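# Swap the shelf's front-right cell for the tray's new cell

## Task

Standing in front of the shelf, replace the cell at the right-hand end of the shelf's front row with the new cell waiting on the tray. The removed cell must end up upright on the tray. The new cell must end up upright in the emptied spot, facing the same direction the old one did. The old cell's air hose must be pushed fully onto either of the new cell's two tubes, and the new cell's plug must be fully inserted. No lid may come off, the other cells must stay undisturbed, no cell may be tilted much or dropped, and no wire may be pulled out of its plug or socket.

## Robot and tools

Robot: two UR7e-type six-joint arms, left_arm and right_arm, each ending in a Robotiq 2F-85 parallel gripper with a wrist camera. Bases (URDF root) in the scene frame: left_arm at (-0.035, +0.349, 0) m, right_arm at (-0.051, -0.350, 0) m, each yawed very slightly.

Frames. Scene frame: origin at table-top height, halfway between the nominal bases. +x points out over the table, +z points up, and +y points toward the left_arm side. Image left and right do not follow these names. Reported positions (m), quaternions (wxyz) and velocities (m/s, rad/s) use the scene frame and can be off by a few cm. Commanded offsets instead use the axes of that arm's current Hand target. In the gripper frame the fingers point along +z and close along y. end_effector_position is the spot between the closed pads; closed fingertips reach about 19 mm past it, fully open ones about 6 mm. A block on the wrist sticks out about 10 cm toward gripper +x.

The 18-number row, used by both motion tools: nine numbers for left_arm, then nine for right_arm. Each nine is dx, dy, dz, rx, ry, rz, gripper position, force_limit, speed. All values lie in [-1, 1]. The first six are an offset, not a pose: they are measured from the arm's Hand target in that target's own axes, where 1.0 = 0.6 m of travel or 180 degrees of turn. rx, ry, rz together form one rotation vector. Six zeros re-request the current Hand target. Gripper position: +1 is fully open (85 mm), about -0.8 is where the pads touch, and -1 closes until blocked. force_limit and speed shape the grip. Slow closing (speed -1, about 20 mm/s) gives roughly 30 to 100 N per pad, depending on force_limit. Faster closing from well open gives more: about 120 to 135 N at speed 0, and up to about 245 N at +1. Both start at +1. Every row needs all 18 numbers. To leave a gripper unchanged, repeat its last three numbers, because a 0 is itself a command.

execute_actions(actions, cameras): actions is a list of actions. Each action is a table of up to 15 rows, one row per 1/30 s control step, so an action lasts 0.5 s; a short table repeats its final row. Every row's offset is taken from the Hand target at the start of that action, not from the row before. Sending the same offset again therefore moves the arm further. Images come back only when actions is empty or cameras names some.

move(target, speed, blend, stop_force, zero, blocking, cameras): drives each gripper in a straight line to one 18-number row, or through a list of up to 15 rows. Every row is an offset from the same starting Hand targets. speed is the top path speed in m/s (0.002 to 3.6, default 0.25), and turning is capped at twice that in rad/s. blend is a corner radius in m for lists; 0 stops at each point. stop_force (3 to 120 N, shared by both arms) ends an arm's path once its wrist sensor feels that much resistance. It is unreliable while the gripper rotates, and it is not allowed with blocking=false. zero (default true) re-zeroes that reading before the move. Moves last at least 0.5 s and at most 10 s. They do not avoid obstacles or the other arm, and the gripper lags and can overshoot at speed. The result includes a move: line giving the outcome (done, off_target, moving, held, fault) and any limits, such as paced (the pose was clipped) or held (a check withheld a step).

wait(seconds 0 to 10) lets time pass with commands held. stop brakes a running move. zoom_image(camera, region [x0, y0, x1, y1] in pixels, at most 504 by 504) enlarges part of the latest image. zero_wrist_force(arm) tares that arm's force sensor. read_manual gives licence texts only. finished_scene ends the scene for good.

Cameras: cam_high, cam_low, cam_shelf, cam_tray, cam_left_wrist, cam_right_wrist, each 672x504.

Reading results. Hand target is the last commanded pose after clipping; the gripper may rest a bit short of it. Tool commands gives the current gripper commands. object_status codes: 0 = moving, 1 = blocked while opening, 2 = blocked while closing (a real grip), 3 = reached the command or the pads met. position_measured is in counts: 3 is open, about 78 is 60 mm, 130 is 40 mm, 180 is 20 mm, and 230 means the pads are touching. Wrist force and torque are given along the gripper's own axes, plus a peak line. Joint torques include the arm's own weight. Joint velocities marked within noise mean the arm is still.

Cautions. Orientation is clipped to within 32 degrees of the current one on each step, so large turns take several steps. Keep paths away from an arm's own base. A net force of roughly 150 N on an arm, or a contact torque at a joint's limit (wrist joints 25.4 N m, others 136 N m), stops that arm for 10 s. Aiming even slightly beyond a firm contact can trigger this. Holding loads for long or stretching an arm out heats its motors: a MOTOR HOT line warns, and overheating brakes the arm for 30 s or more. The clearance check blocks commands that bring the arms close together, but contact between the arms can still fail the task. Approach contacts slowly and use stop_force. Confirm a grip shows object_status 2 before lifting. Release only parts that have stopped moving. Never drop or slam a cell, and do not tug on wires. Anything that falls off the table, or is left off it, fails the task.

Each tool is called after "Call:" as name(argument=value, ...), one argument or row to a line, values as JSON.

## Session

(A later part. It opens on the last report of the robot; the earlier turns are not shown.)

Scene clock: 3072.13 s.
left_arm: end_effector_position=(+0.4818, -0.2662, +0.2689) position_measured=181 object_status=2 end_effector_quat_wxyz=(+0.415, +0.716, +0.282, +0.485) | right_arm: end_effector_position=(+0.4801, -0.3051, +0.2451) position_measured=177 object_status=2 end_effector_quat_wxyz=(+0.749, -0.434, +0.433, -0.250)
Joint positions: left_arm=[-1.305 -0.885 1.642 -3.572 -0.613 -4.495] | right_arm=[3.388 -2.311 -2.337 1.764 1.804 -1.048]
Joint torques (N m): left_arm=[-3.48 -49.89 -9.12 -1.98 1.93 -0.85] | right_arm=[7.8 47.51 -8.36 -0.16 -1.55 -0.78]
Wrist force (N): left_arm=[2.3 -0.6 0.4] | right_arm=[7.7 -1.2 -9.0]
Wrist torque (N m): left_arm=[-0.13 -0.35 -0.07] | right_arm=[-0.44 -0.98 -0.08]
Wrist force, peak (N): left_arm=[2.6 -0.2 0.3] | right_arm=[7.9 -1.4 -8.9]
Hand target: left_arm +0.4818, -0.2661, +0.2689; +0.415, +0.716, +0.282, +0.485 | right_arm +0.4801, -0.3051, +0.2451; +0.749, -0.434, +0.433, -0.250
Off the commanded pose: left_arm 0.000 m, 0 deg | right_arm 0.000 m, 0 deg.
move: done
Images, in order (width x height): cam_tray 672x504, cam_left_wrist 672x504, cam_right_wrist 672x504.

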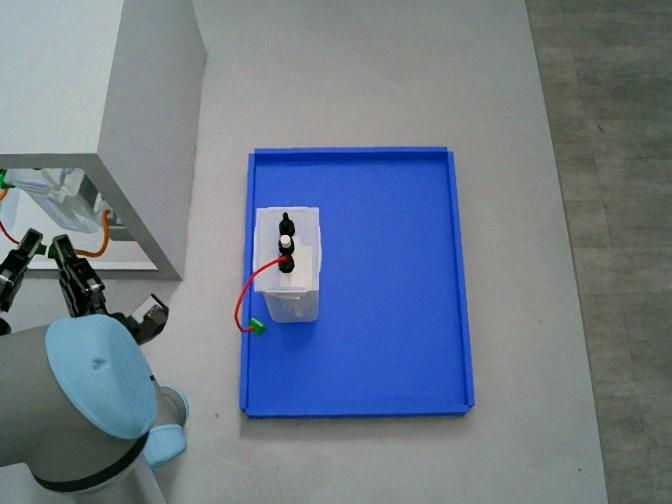

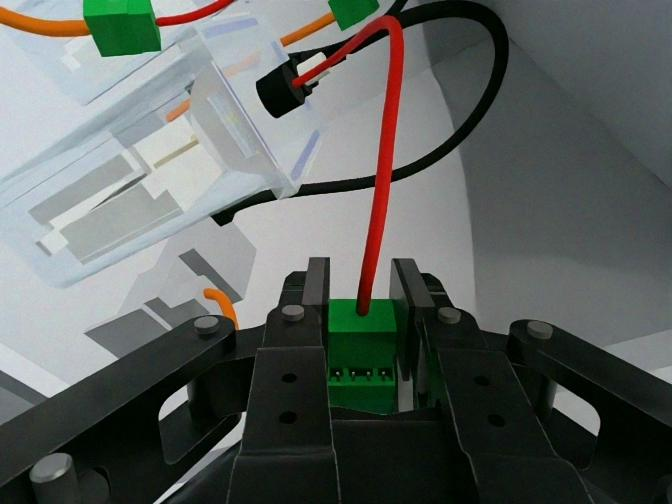

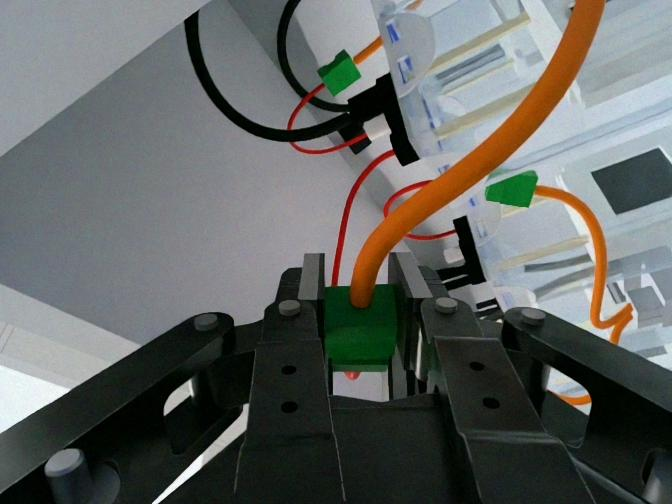

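Call:
move(
  target=[-0.0116,0,0.0025,0,0,0,-1,-0.4,-1,0,0,0,0,0,0,-1,-0.4,-1],
  speed=0.01,
  stop_force=8,
  cameras=["cam_tray","cam_left_wrist","cam_right_wrist"],
)

Call:
zoom_image(
  camera="cam_tray",
  region=[15, 230, 65, 270],
)

Call:
zoom_image(
  camera="cam_right_wrist",
  region=[300, 300, 400, 400],
)

Call:
zoom_image(
  camera="cam_left_wrist",
  region=[310, 320, 420, 430],
)

Scene clock: 3089.30 s.
left_arm: end_effector_position=(+0.4814, -0.2687, +0.2675) position_measured=181 object_status=2 end_effector_quat_wxyz=(+0.415, +0.716, +0.282, +0.485) | right_arm: end_effector_position=(+0.4801, -0.3051, +0.2451) position_measured=177 object_status=2 end_effector_quat_wxyz=(+0.749, -0.434, +0.433, -0.250)
Joint positions: left_arm=[-1.306 -0.879 1.636 -3.571 -0.612 -4.496] | right_arm=[3.388 -2.311 -2.337 1.764 1.804 -1.048]
Joint torques (N m): left_arm=[8.57 -50.67 -8.71 -3.08 -1.51 0.77] | right_arm=[7.8 46.44 -0.36 3.72 1.75 -0.31]
Wrist force (N): left_arm=[4.9 0.1 -1.2] | right_arm=[10.2 -1.0 -9.6]
Wrist torque (N m): left_arm=[-0.14 -0.41 -0.10] | right_arm=[-0.47 -0.96 -0.08]
Wrist force, peak (N): left_arm=[10.8 1.1 -2.9] | right_arm=[15.5 0.1 -12.9]
Hand target: left_arm +0.4814, -0.2687, +0.2675; +0.415, +0.716, +0.282, +0.485 (not the last commanded pose) | right_arm +0.4801, -0.3051, +0.2451; +0.749, -0.434, +0.433, -0.250
Off the commanded pose: left_arm 0.004 m, 0 deg | right_arm 0.000 m, 0 deg.
move: contact (left_arm)
Images, in order (width x height): cam_tray 672x504, cam_left_wrist 672x504, cam_right_wrist 672x504.

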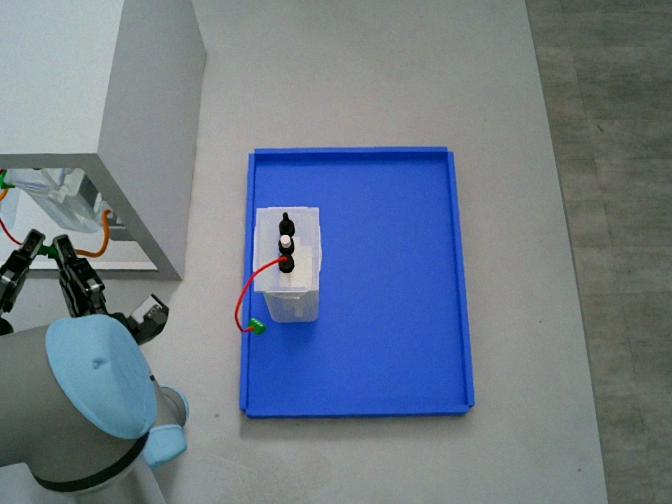

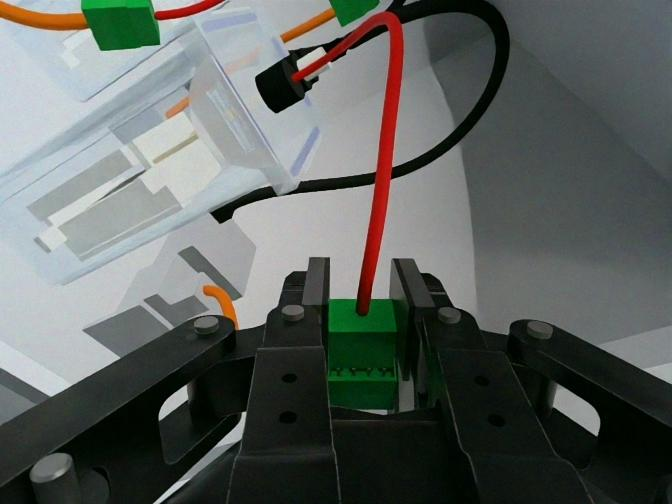

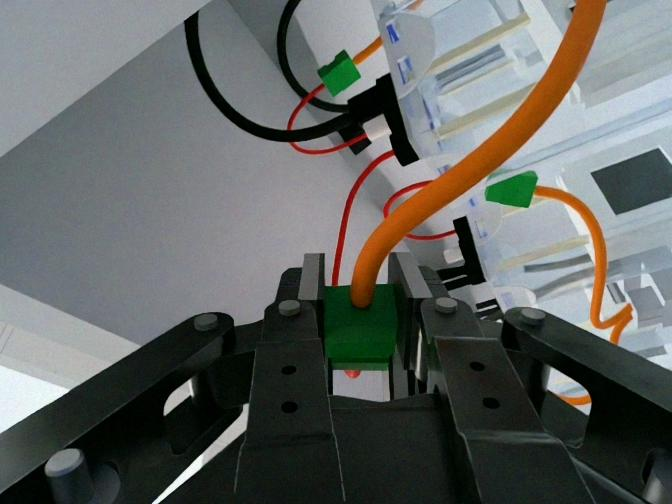

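Scaled by 10.080 from the camera's 672x504 image, which has a finer 960x720 frame.

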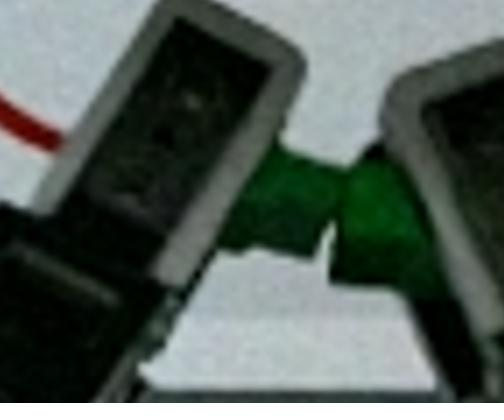

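Scaled by 5.040 from the camera's 672x504 image, which has a finer 960x720 frame.

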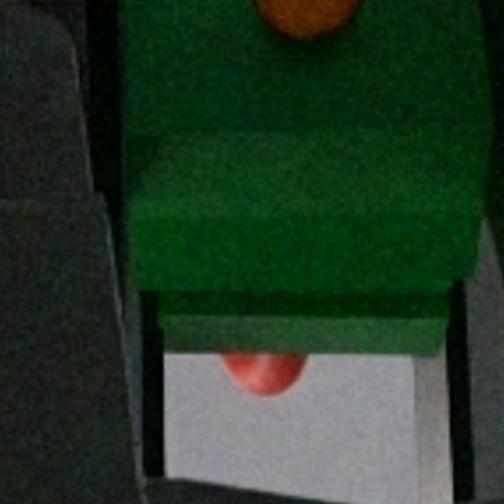

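Scaled by 4.582 from the camera's 672x504 image, which has a finer 960x720 frame.

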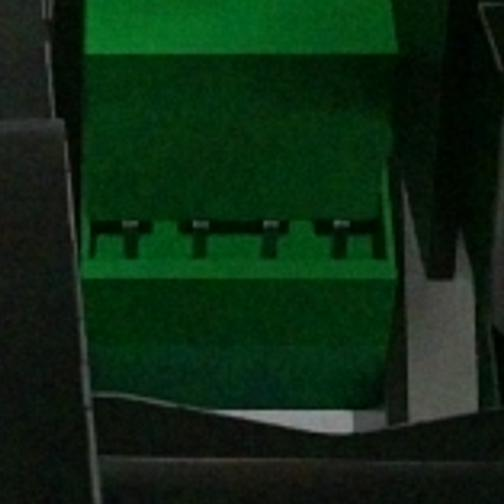

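Call:
move(
  target=[0.0008,0.0003,-0.0048,0,0,0,-1,-0.4,-1,0,0,0,0,0,0,-1,-0.4,-1],
  speed=0.02,
  cameras=["cam_tray","cam_left_wrist"],
)

Call:
zoom_image(
  camera="cam_tray",
  region=[15, 230, 65, 270],
)

Call:
zoom_image(
  camera="cam_left_wrist",
  region=[310, 320, 420, 430],
)

Scene clock: 3100.07 s.
left_arm: end_effector_position=(+0.4788, -0.2674, +0.2684) position_measured=181 object_status=2 end_effector_quat_wxyz=(+0.415, +0.716, +0.282, +0.485) | right_arm: end_effector_position=(+0.4801, -0.3051, +0.2451) position_measured=177 object_status=2 end_effector_quat_wxyz=(+0.749, -0.434, +0.433, -0.250)
Joint positions: left_arm=[-1.31 -0.885 1.644 -3.571 -0.608 -4.498] | right_arm=[3.388 -2.311 -2.337 1.764 1.804 -1.048]
Joint torques (N m): left_arm=[-4.43 -42.85 -18.77 -3.31 1.92 -1.06] | right_arm=[7.99 46.82 11.14 3.62 0.43 0.06]
Wrist force (N): left_arm=[2.3 -0.3 0.8] | right_arm=[7.7 -1.1 -8.9]
Wrist torque (N m): left_arm=[-0.09 -0.35 -0.07] | right_arm=[-0.42 -0.99 -0.08]
Wrist force, peak (N): left_arm=[5.0 0.2 -1.4] | right_arm=[10.7 -0.9 -9.7]
Hand target: left_arm +0.4789, -0.2674, +0.2684; +0.415, +0.716, +0.282, +0.485 | right_arm +0.4801, -0.3051, +0.2451; +0.749, -0.434, +0.433, -0.250
Off the commanded pose: left_arm 0.000 m, 0 deg | right_arm 0.000 m, 0 deg.
move: done
Images, in order (width x height): cam_tray 672x504, cam_left_wrist 672x504.

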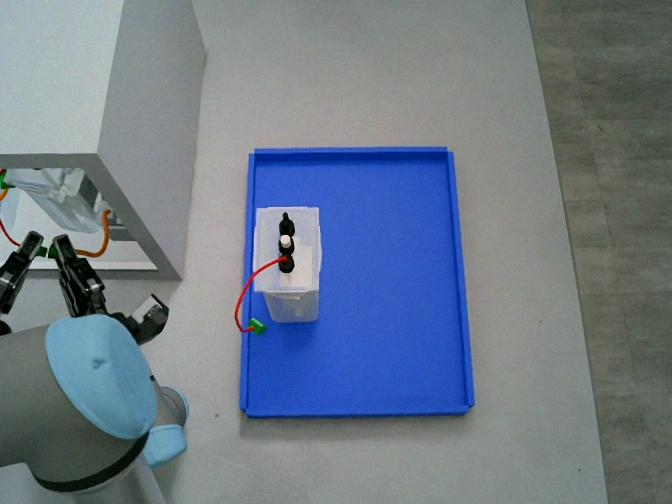

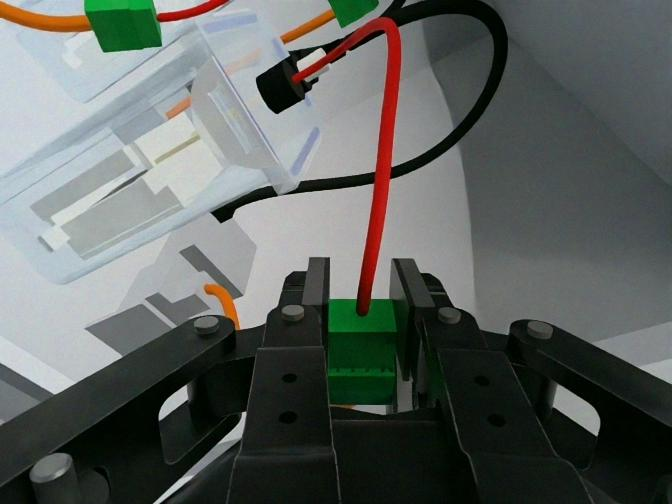

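Scaled by 10.080 from the camera's 672x504 image, which has a finer 960x720 frame.

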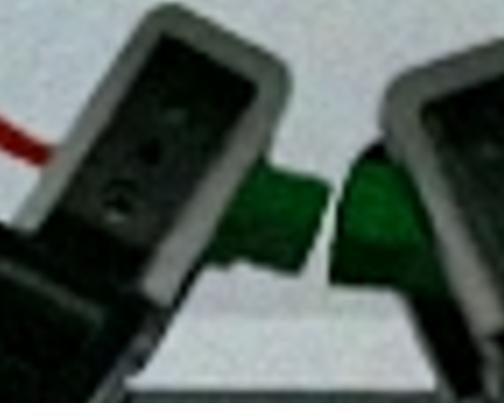

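Scaled by 4.582 from the camera's 672x504 image, which has a finer 960x720 frame.

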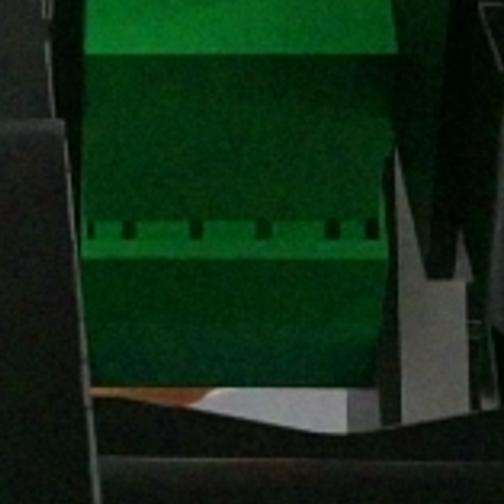

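Call:
move(
  target=[-0.0097,0,0.0029,0,0,0,-1,-0.4,-1,0,0,0,0,0,0,-1,-0.4,-1],
  speed=0.01,
  stop_force=8,
  cameras=["cam_tray","cam_left_wrist"],
)

Call:
zoom_image(
  camera="cam_tray",
  region=[15, 230, 65, 270],
)

Call:
zoom_image(
  camera="cam_left_wrist",
  region=[310, 320, 420, 430],
)

Scene clock: 3107.40 s.
left_arm: end_effector_position=(+0.4787, -0.2699, +0.2670) position_measured=181 object_status=2 end_effector_quat_wxyz=(+0.415, +0.716, +0.283, +0.485) | right_arm: end_effector_position=(+0.4801, -0.3051, +0.2451) position_measured=177 object_status=2 end_effector_quat_wxyz=(+0.749, -0.434, +0.433, -0.250)
Joint positions: left_arm=[-1.311 -0.879 1.637 -3.57 -0.607 -4.499] | right_arm=[3.388 -2.311 -2.337 1.764 1.804 -1.048]
Joint torques (N m): left_arm=[8.73 -47.41 -6 -2.23 -1.48 0.78] | right_arm=[7.97 46.29 11.45 3.58 0.05 0.69]
Wrist force (N): left_arm=[6.0 5.4 -0.8] | right_arm=[10.7 4.6 -10.5]
Wrist torque (N m): left_arm=[-0.23 -0.45 -0.23] | right_arm=[-0.50 -1.06 -0.14]
Wrist force, peak (N): left_arm=[12.0 4.8 -2.8] | right_arm=[16.2 4.0 -13.6]
Hand target: left_arm +0.4787, -0.2699, +0.2670; +0.415, +0.716, +0.283, +0.485 (not the last commanded pose) | right_arm +0.4801, -0.3051, +0.2451; +0.749, -0.434, +0.433, -0.250
Off the commanded pose: left_arm 0.003 m, 0 deg | right_arm 0.000 m, 0 deg.
move: contact (left_arm)
Images, in order (width x height): cam_tray 672x504, cam_left_wrist 672x504.

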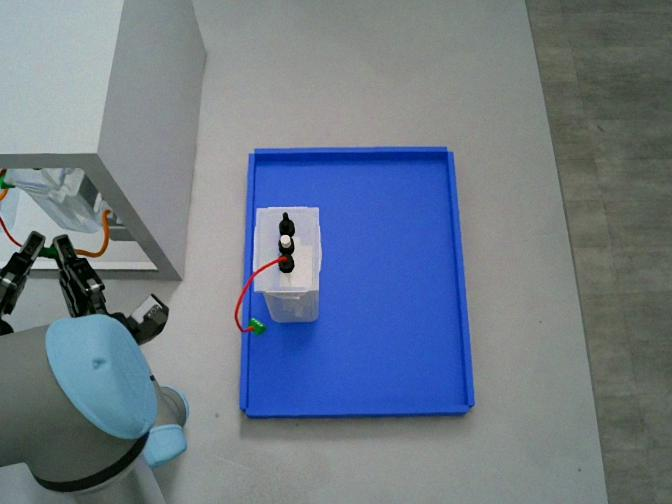

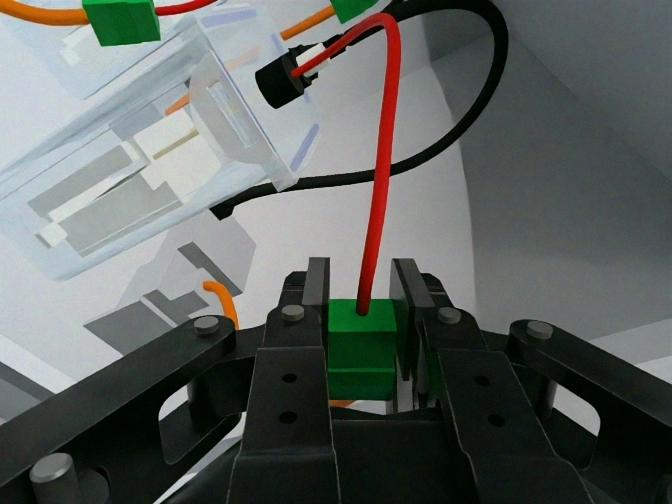

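Scaled by 10.080 from the camera's 672x504 image, which has a finer 960x720 frame.

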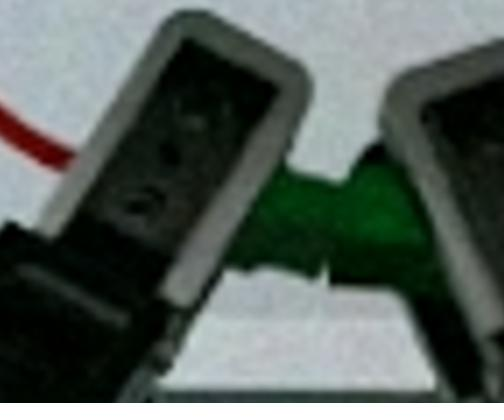

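Scaled by 4.582 from the camera's 672x504 image, which has a finer 960x720 frame.

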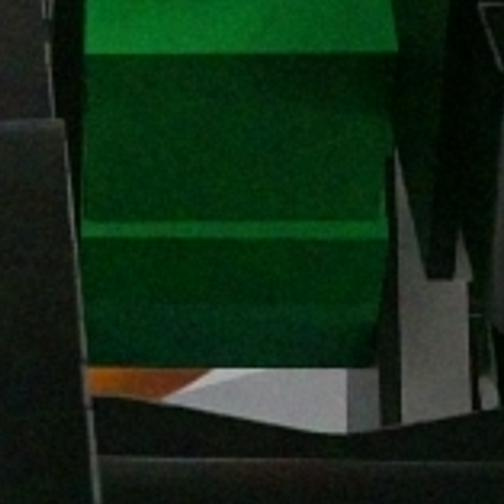

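Call:
move(
  target=[0.0004,0.0005,-0.0029,0,0.0278,0,-1,-0.4,-1,0,0,0,0,0,0,-1,-0.4,-1],
  speed=0.02,
  cameras=["cam_tray","cam_left_wrist"],
)

Call:
zoom_image(
  camera="cam_tray",
  region=[15, 230, 65, 270],
)

Call:
zoom_image(
  camera="cam_left_wrist",
  region=[310, 320, 420, 430],
)

Scene clock: 3120.13 s.
left_arm: end_effector_position=(+0.4773, -0.2694, +0.2676) position_measured=181 object_status=2 end_effector_quat_wxyz=(+0.403, +0.696, +0.299, +0.514) | right_arm: end_effector_position=(+0.4801, -0.3051, +0.2451) position_measured=177 object_status=2 end_effector_quat_wxyz=(+0.749, -0.434, +0.433, -0.250)
Joint positions: left_arm=[-1.331 -0.84 1.595 -3.589 -0.51 -4.483] | right_arm=[3.388 -2.311 -2.337 1.764 1.804 -1.048]
Joint torques (N m): left_arm=[-6.79 -42.09 -22.42 -3.01 1.12 0.95] | right_arm=[3.83 46.74 11.2 3.6 -1.48 1.27]
Wrist force (N): left_arm=[2.2 -0.7 0.5] | right_arm=[7.5 -1.3 -8.8]
Wrist torque (N m): left_arm=[-0.15 -0.33 -0.28] | right_arm=[-0.43 -0.97 -0.09]
Wrist force, peak (N): left_arm=[6.0 5.8 -0.7] | right_arm=[10.9 4.9 -10.7]
Hand target: left_arm +0.4773, -0.2694, +0.2676; +0.403, +0.696, +0.299, +0.514 | right_arm +0.4801, -0.3051, +0.2451; +0.749, -0.434, +0.433, -0.250
Off the commanded pose: left_arm 0.000 m, 0 deg | right_arm 0.000 m, 0 deg.
move: held (left_arm; a check stopped the path); limits=held
pose unreachable (left arm): on one or more control steps of this call, first in action 0 (counted from 0), this arm could not follow its commanded pose, so it was not sent that pose on those steps. It may still have moved: this result reports where it is.
cause: moving toward the commanded pose would bring a part of the arm too close to another arm (a part of this arm just beyond joint 5 (wrist 2) and a part of the right arm just beyond its joint 3 (elbow), where that arm would come to rest).
Images, in order (width x height): cam_tray 672x504, cam_left_wrist 672x504.

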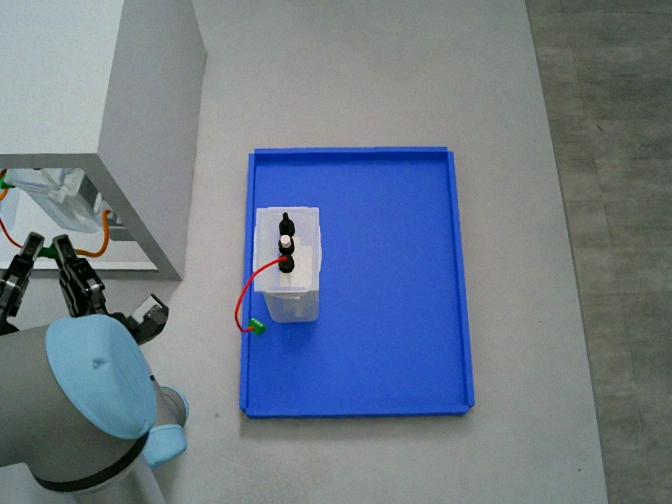

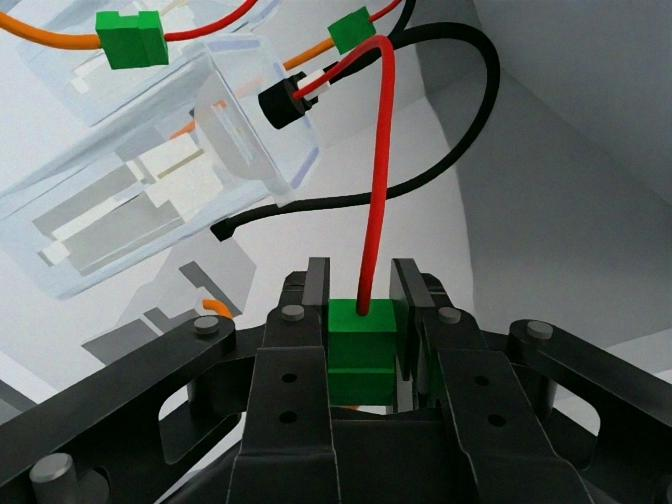

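Scaled by 10.080 from the camera's 672x504 image, which has a finer 960x720 frame.

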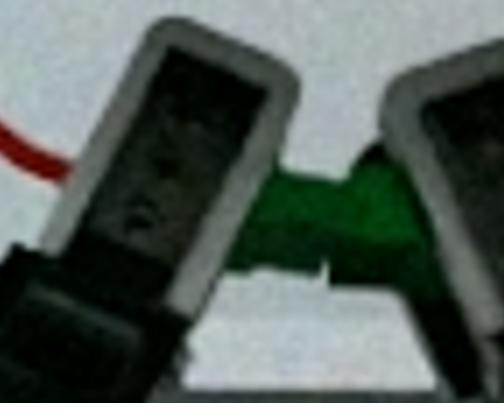

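Scaled by 4.582 from the camera's 672x504 image, which has a finer 960x720 frame.

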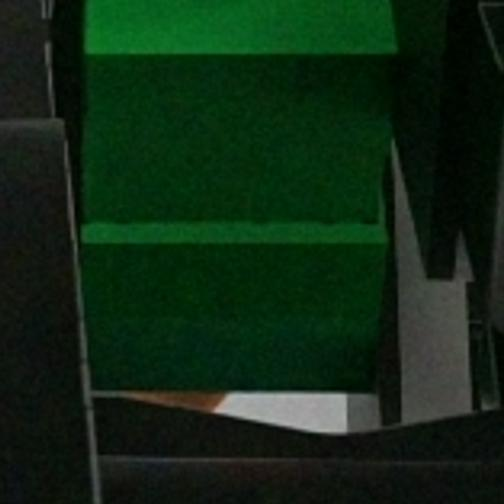

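Call:
execute_actions(
  actions=[],
)

Call:
zoom_image(
  camera="cam_left_wrist",
  region=[310, 320, 420, 430],
)

Call:
zoom_image(
  camera="cam_tray",
  region=[15, 230, 65, 270],
)

Scene clock: 3131.17 s.
left_arm: end_effector_position=(+0.4773, -0.2694, +0.2676) position_measured=181 object_status=2 end_effector_quat_wxyz=(+0.403, +0.696, +0.299, +0.514) | right_arm: end_effector_position=(+0.4801, -0.3051, +0.2451) position_measured=177 object_status=2 end_effector_quat_wxyz=(+0.749, -0.434, +0.433, -0.250)
Joint positions: left_arm=[-1.331 -0.84 1.595 -3.589 -0.51 -4.483] | right_arm=[3.388 -2.311 -2.337 1.764 1.804 -1.048]
Joint velocities: within noise
Joint torques (N m): left_arm=[8.62 -53.77 -8.49 -0.65 -1.07 -0.85] | right_arm=[-1.57 47.54 11.6 3.56 -1.46 1.66]
Wrist force (N): left_arm=[2.4 -0.5 0.6] | right_arm=[7.5 -1.4 -8.8]
Wrist torque (N m): left_arm=[-0.12 -0.36 -0.29] | right_arm=[-0.46 -0.96 -0.09]
Wrist force, peak (N): left_arm=[2.5 -0.7 0.6] | right_arm=[7.7 -1.5 -9.1]
Hand target: left_arm +0.4773, -0.2694, +0.2676; +0.403, +0.696, +0.299, +0.514 | right_arm +0.4801, -0.3051, +0.2451; +0.749, -0.434, +0.433, -0.250
Tool commands: left_gripper/position=-1.0 left_gripper/force_limit=-0.4 left_gripper/speed=-1.0 right_gripper/position=-1.0 right_gripper/force_limit=-0.4 right_gripper/speed=-1.0
Off the commanded pose: left_arm 0.000 m, 0 deg | right_arm 0.000 m, 0 deg.

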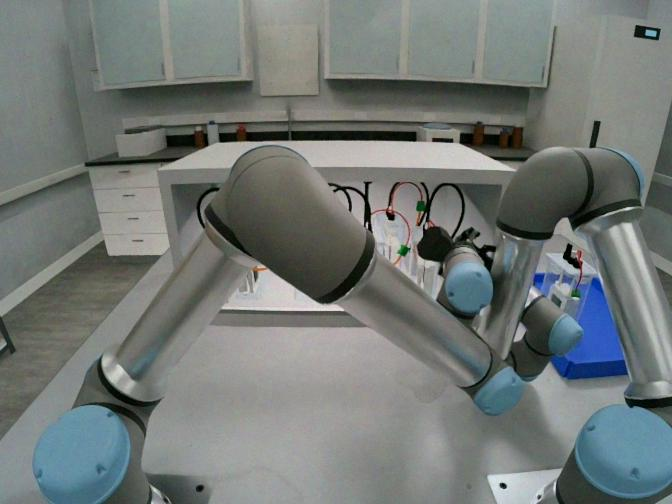

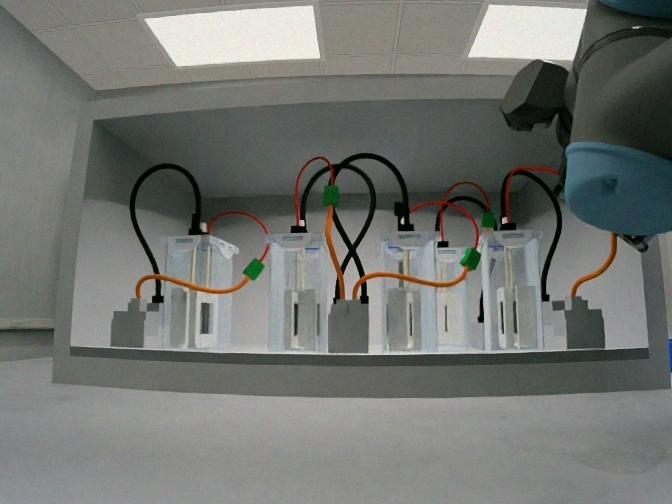

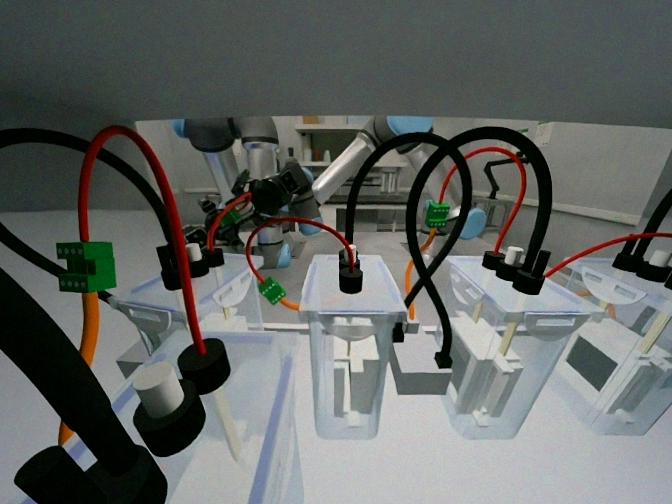

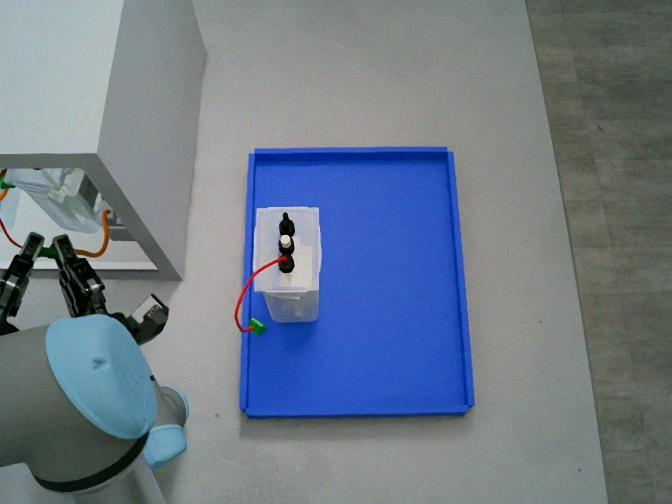

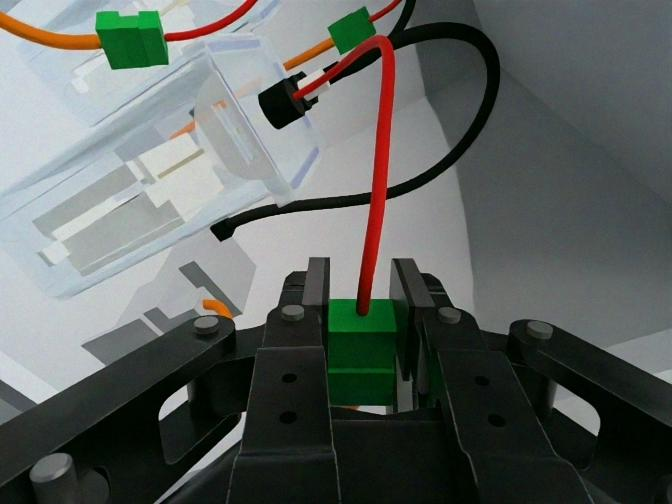

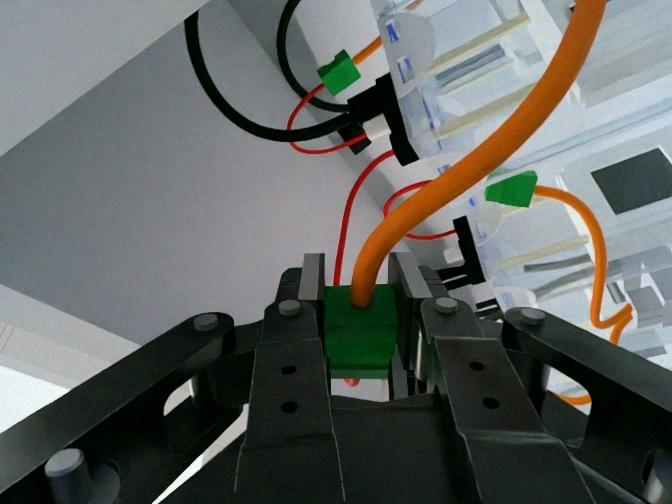

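Scaled by 4.582 from the camera's 672x504 image, which has a finer 960x720 frame.

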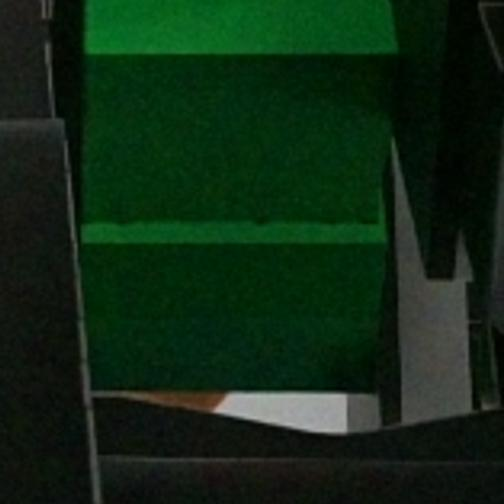

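Scaled by 10.080 from the camera's 672x504 image, which has a finer 960x720 frame.

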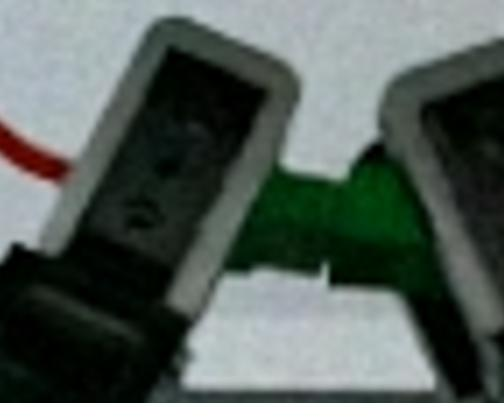

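Call:
move(
  target=[-0.0112,0,0.0034,0,0,0,-1,-0.4,-1,0,0,0,0,0,0,-1,-0.4,-1],
  speed=0.01,
  stop_force=8,
  cameras=["cam_left_wrist","cam_tray"],
)

Call:
zoom_image(
  camera="cam_left_wrist",
  region=[310, 320, 420, 430],
)

Call:
zoom_image(
  camera="cam_tray",
  region=[15, 230, 65, 270],
)

Scene clock: 3137.53 s.
left_arm: end_effector_position=(+0.4773, -0.2694, +0.2676) position_measured=181 object_status=2 end_effector_quat_wxyz=(+0.403, +0.696, +0.299, +0.514) | right_arm: end_effector_position=(+0.4801, -0.3051, +0.2451) position_measured=177 object_status=2 end_effector_quat_wxyz=(+0.749, -0.434, +0.433, -0.250)
Joint positions: left_arm=[-1.331 -0.84 1.595 -3.589 -0.51 -4.483] | right_arm=[3.388 -2.311 -2.337 1.764 1.804 -1.048]
Joint torques (N m): left_arm=[9.17 -52.29 -10.14 -0.75 -1.11 -0.86] | right_arm=[-8.55 46.61 11.12 3.46 -1.43 1.84]
Wrist force (N): left_arm=[2.0 -0.6 0.4] | right_arm=[7.5 -1.3 -8.8]
Wrist torque (N m): left_arm=[-0.14 -0.30 -0.28] | right_arm=[-0.44 -0.97 -0.09]
Wrist force, peak (N): left_arm=[2.4 -0.5 0.8] | right_arm=[7.8 -1.2 -9.1]
Hand target: left_arm +0.4773, -0.2694, +0.2676; +0.403, +0.696, +0.299, +0.514 (not the last commanded pose) | right_arm +0.4801, -0.3051, +0.2451; +0.749, -0.434, +0.433, -0.250
Off the commanded pose: left_arm 0.007 m, 0 deg | right_arm 0.000 m, 0 deg.
move: held (left_arm; a check stopped the path); limits=held
pose unreachable (left arm): on one or more control steps of this call, first in action 0 (counted from 0), this arm could not follow its commanded pose, so it was not sent that pose on those steps. It may still have moved: this result reports where it is.
cause: moving toward the commanded pose would bring a part of the arm too close to another arm (a part of this arm just beyond joint 5 (wrist 2) and a part of the right arm just beyond its joint 3 (elbow), 5 mm apart when this arm was first held).
Images, in order (width x height): cam_tray 672x504, cam_left_wrist 672x504.

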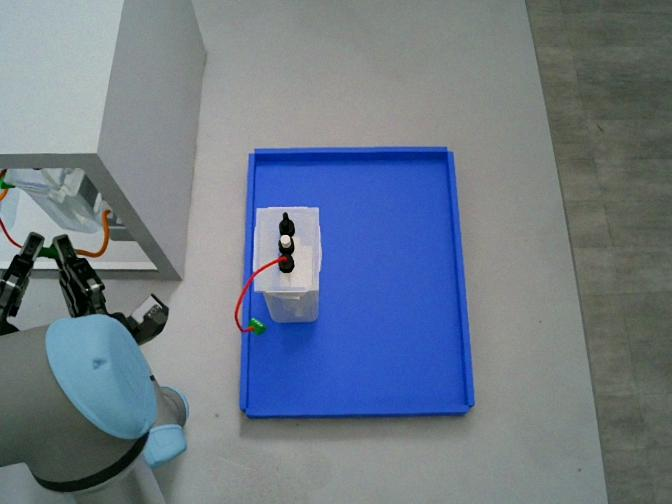

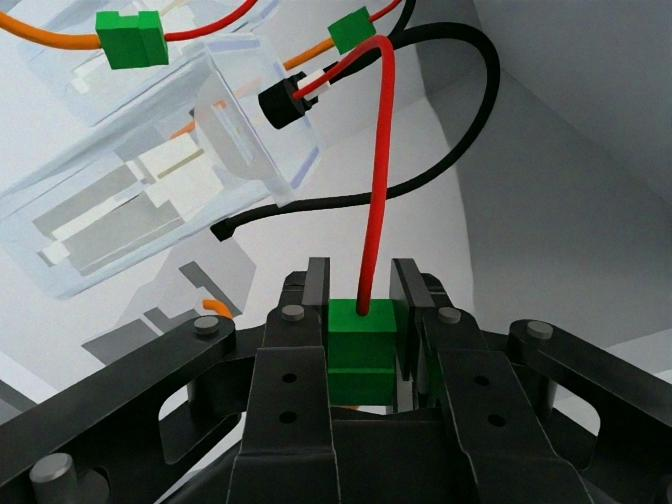

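Scaled by 4.582 from the camera's 672x504 image, which has a finer 960x720 frame.

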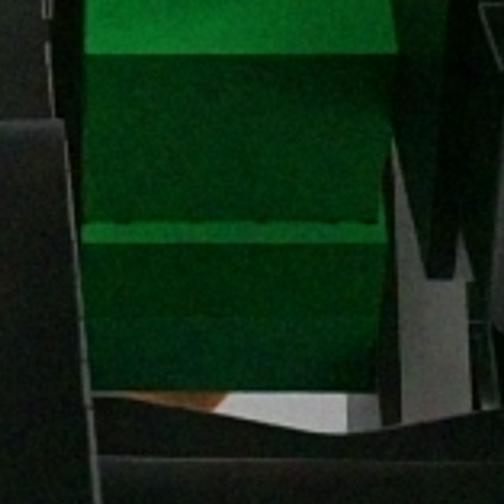

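Scaled by 10.080 from the camera's 672x504 image, which has a finer 960x720 frame.

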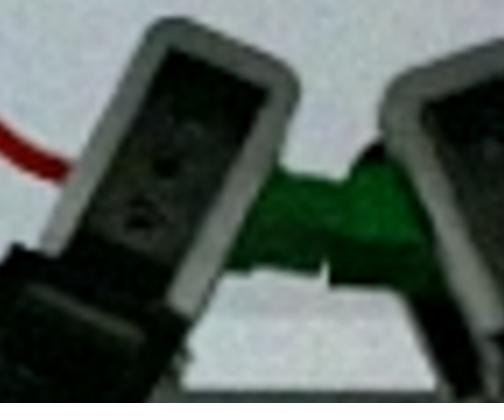

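Call:
move(
  target=[0,0,0,0,0,0,-1,-0.4,-1,-0.0087,0,0.0050,0,0,0,-1,-0.4,-1],
  speed=0.01,
  stop_force=8,
  cameras=["cam_left_wrist","cam_tray"],
)

Call:
zoom_image(
  camera="cam_left_wrist",
  region=[310, 320, 420, 430],
)

Call:
zoom_image(
  camera="cam_tray",
  region=[15, 230, 65, 270],
)

Scene clock: 3141.70 s.
left_arm: end_effector_position=(+0.4773, -0.2694, +0.2676) position_measured=181 object_status=2 end_effector_quat_wxyz=(+0.403, +0.696, +0.299, +0.514) | right_arm: end_effector_position=(+0.4801, -0.3051, +0.2451) position_measured=177 object_status=2 end_effector_quat_wxyz=(+0.749, -0.434, +0.433, -0.250)
Joint positions: left_arm=[-1.331 -0.84 1.595 -3.589 -0.51 -4.483] | right_arm=[3.388 -2.311 -2.337 1.764 1.804 -1.048]
Joint torques (N m): left_arm=[9.14 -52.43 -9.05 -0.89 -1.02 -0.83] | right_arm=[-7.43 46.69 10.58 3.52 -1.28 1.79]
Wrist force (N): left_arm=[2.2 -0.6 0.6] | right_arm=[7.4 -1.5 -9.1]
Wrist torque (N m): left_arm=[-0.14 -0.32 -0.29] | right_arm=[-0.46 -0.96 -0.09]
Wrist force, peak (N): left_arm=[2.4 -0.5 0.8] | right_arm=[7.8 -1.5 -9.1]
Hand target: left_arm +0.4773, -0.2694, +0.2676; +0.403, +0.696, +0.299, +0.514 | right_arm +0.4801, -0.3051, +0.2451; +0.749, -0.434, +0.433, -0.250 (not the last commanded pose)
Off the commanded pose: left_arm 0.000 m, 0 deg | right_arm 0.006 m, 0 deg.
move: held (right_arm; a check stopped the path); limits=held
pose unreachable (right arm): on one or more control steps of this call, first in action 0 (counted from 0), this arm could not follow its commanded pose, so it was not sent that pose on those steps. It may still have moved: this result reports where it is.
cause: moving toward the commanded pose would bring a part of the arm too close to another arm (a part of this arm just beyond joint 3 (elbow) and a part of the left arm just beyond its joint 5 (wrist 2), 5 mm apart when this arm was first held).
Images, in order (width x height): cam_tray 672x504, cam_left_wrist 672x504.

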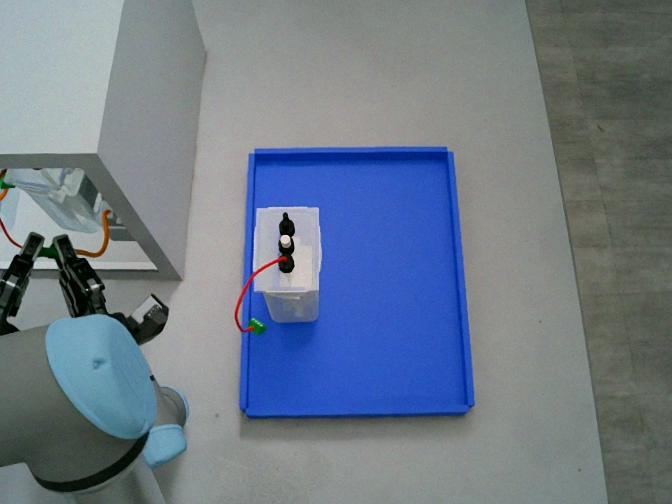

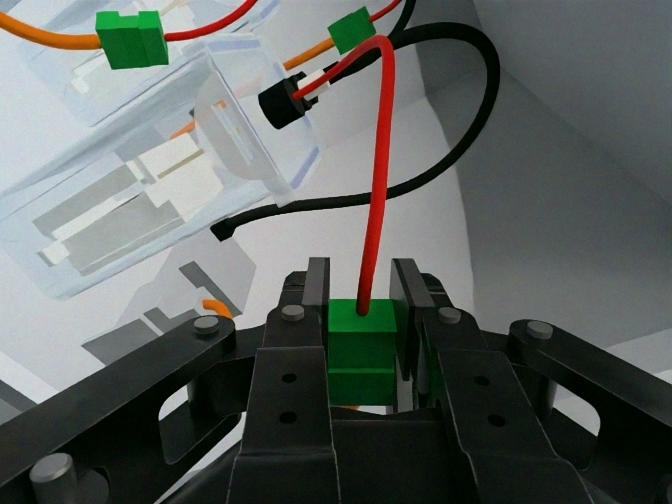

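Scaled by 4.582 from the camera's 672x504 image, which has a finer 960x720 frame.

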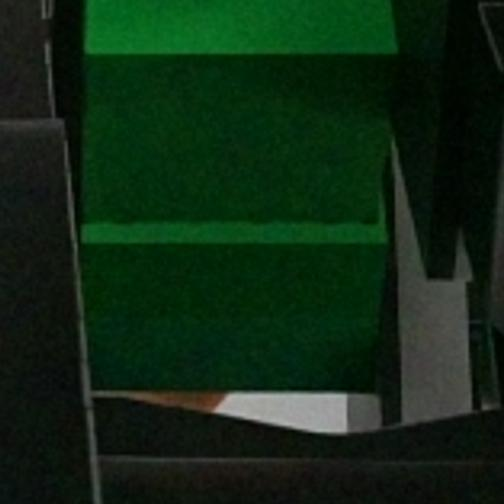

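Scaled by 10.080 from the camera's 672x504 image, which has a finer 960x720 frame.

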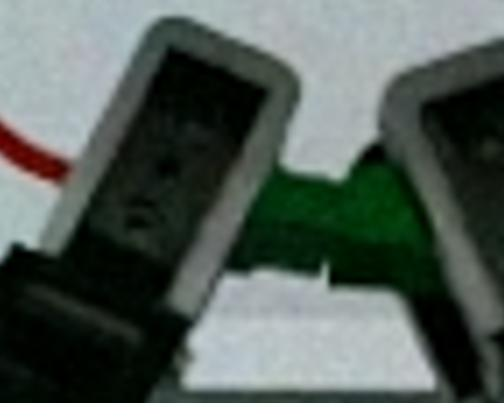

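Call:
move(
  target=[
    [0.00478,0,-0.00147,0,0,0,-1,-0.4,-1,0,0,0,0,0,0,-1,-0.4,-1],
    [0.00411,-0.00726,-0.00124,-0.01628,-0.0001,-0.0531,-1,-0.4,-1,0.0001,-0.00585,0,-0.02778,0,-0.0481,-1,-0.4,-1],
  ],
  speed=0.04,
  cameras=["cam_left_wrist","cam_tray","cam_right_wrist"],
)

Call:
zoom_image(
  camera="cam_left_wrist",
  region=[310, 320, 420, 430],
)

Call:
zoom_image(
  camera="cam_tray",
  region=[15, 230, 65, 270],
)

Scene clock: 3170.23 s.
left_arm: end_effector_position=(+0.4773, -0.2650, +0.2651) position_measured=181 object_status=2 end_effector_quat_wxyz=(+0.462, +0.658, +0.343, +0.485) end_effector_velocity=(+0.000, -0.001, +0.000) end_effector_angular_velocity=(+0.006, +0.001, +0.000) | right_arm: end_effector_position=(+0.4801, -0.3069, +0.2481) position_measured=177 object_status=2 end_effector_quat_wxyz=(+0.709, -0.498, +0.410, -0.287) end_effector_velocity=(+0.000, +0.000, +0.000) end_effector_angular_velocity=(+0.007, +0.001, +0.002)
Joint positions: left_arm=[-1.327 -0.811 1.596 -3.723 -0.523 -4.559] | right_arm=[3.35 -2.238 -2.362 1.636 1.879 -1.213]
Joint velocities: left_arm=[0 0 -0.001 0.006 0 0.002] | right_arm=[0 -0.001 0 0.004 0 0.007]
Joint torques (N m): left_arm=[8.18 -50.45 -22.26 -0.04 -1.06 1.04] | right_arm=[4.08 23.15 0.98 4.2 -1.25 2.14]
Wrist force (N): left_arm=[1.9 -0.5 0.5] | right_arm=[7.4 -0.3 -8.4]
Wrist torque (N m): left_arm=[-0.13 -0.25 -0.10] | right_arm=[-0.44 -0.96 0.05]
Wrist force, peak (N): left_arm=[2.5 -0.6 0.6] | right_arm=[7.7 -1.3 -9.2]
Hand target: left_arm +0.4773, -0.2650, +0.2651; +0.462, +0.658, +0.343, +0.486 | right_arm +0.4801, -0.3069, +0.2481; +0.709, -0.498, +0.410, -0.287
Off the commanded pose: left_arm 0.000 m, 0 deg | right_arm 0.000 m, 0 deg.
move: done
Images, in order (width x height): cam_tray 672x504, cam_left_wrist 672x504, cam_right_wrist 672x504.

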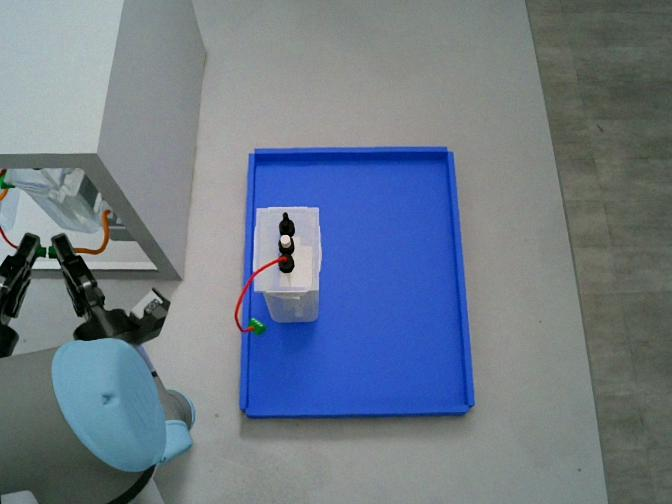

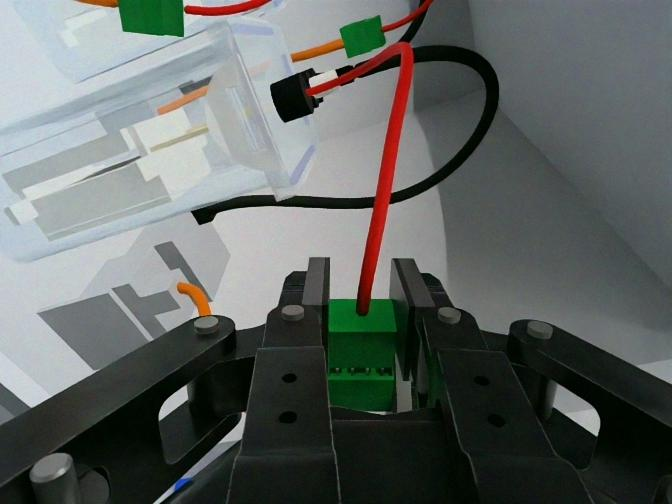

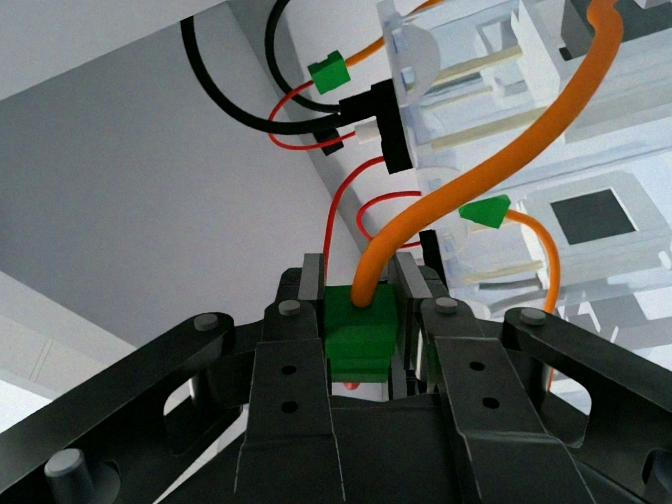

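Scaled by 4.582 from the camera's 672x504 image, which has a finer 960x720 frame.

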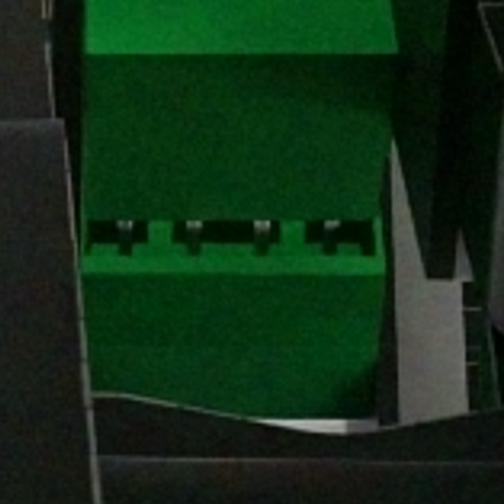

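Scaled by 10.080 from the camera's 672x504 image, which has a finer 960x720 frame.

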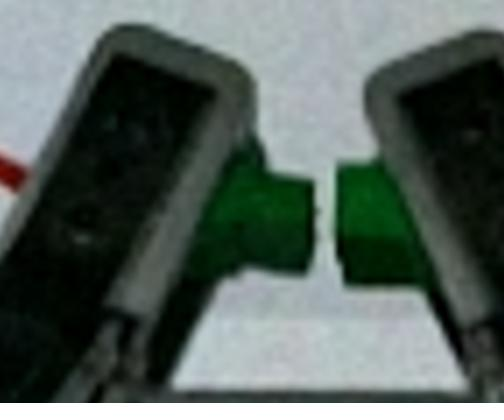

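Call:
zoom_image(
  camera="cam_tray",
  region=[36, 242, 56, 262],
)

Call:
zoom_image(
  camera="cam_right_wrist",
  region=[310, 310, 420, 410],
)

Scaled by 25.200 from the camera's 672x504 image, which has a finer 960x720 frame.

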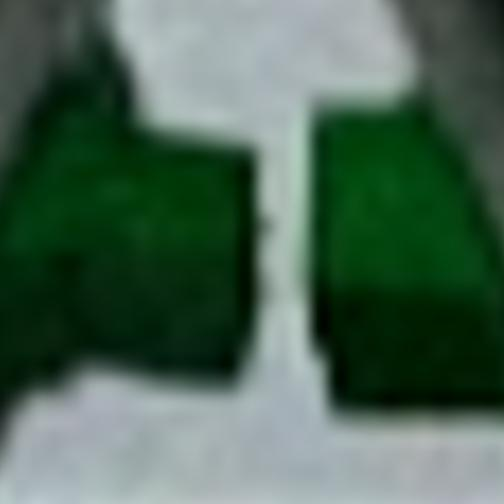

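Scaled by 4.582 from the camera's 672x504 image, which has a finer 960x720 frame.

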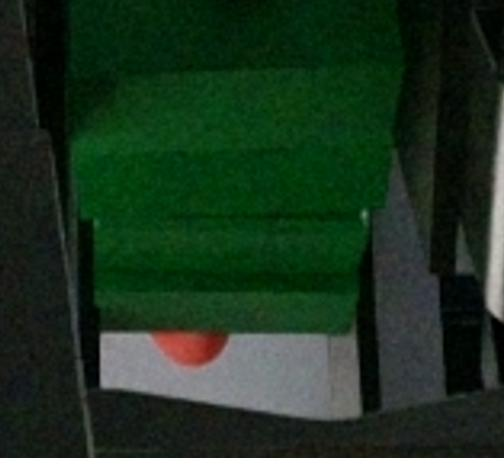

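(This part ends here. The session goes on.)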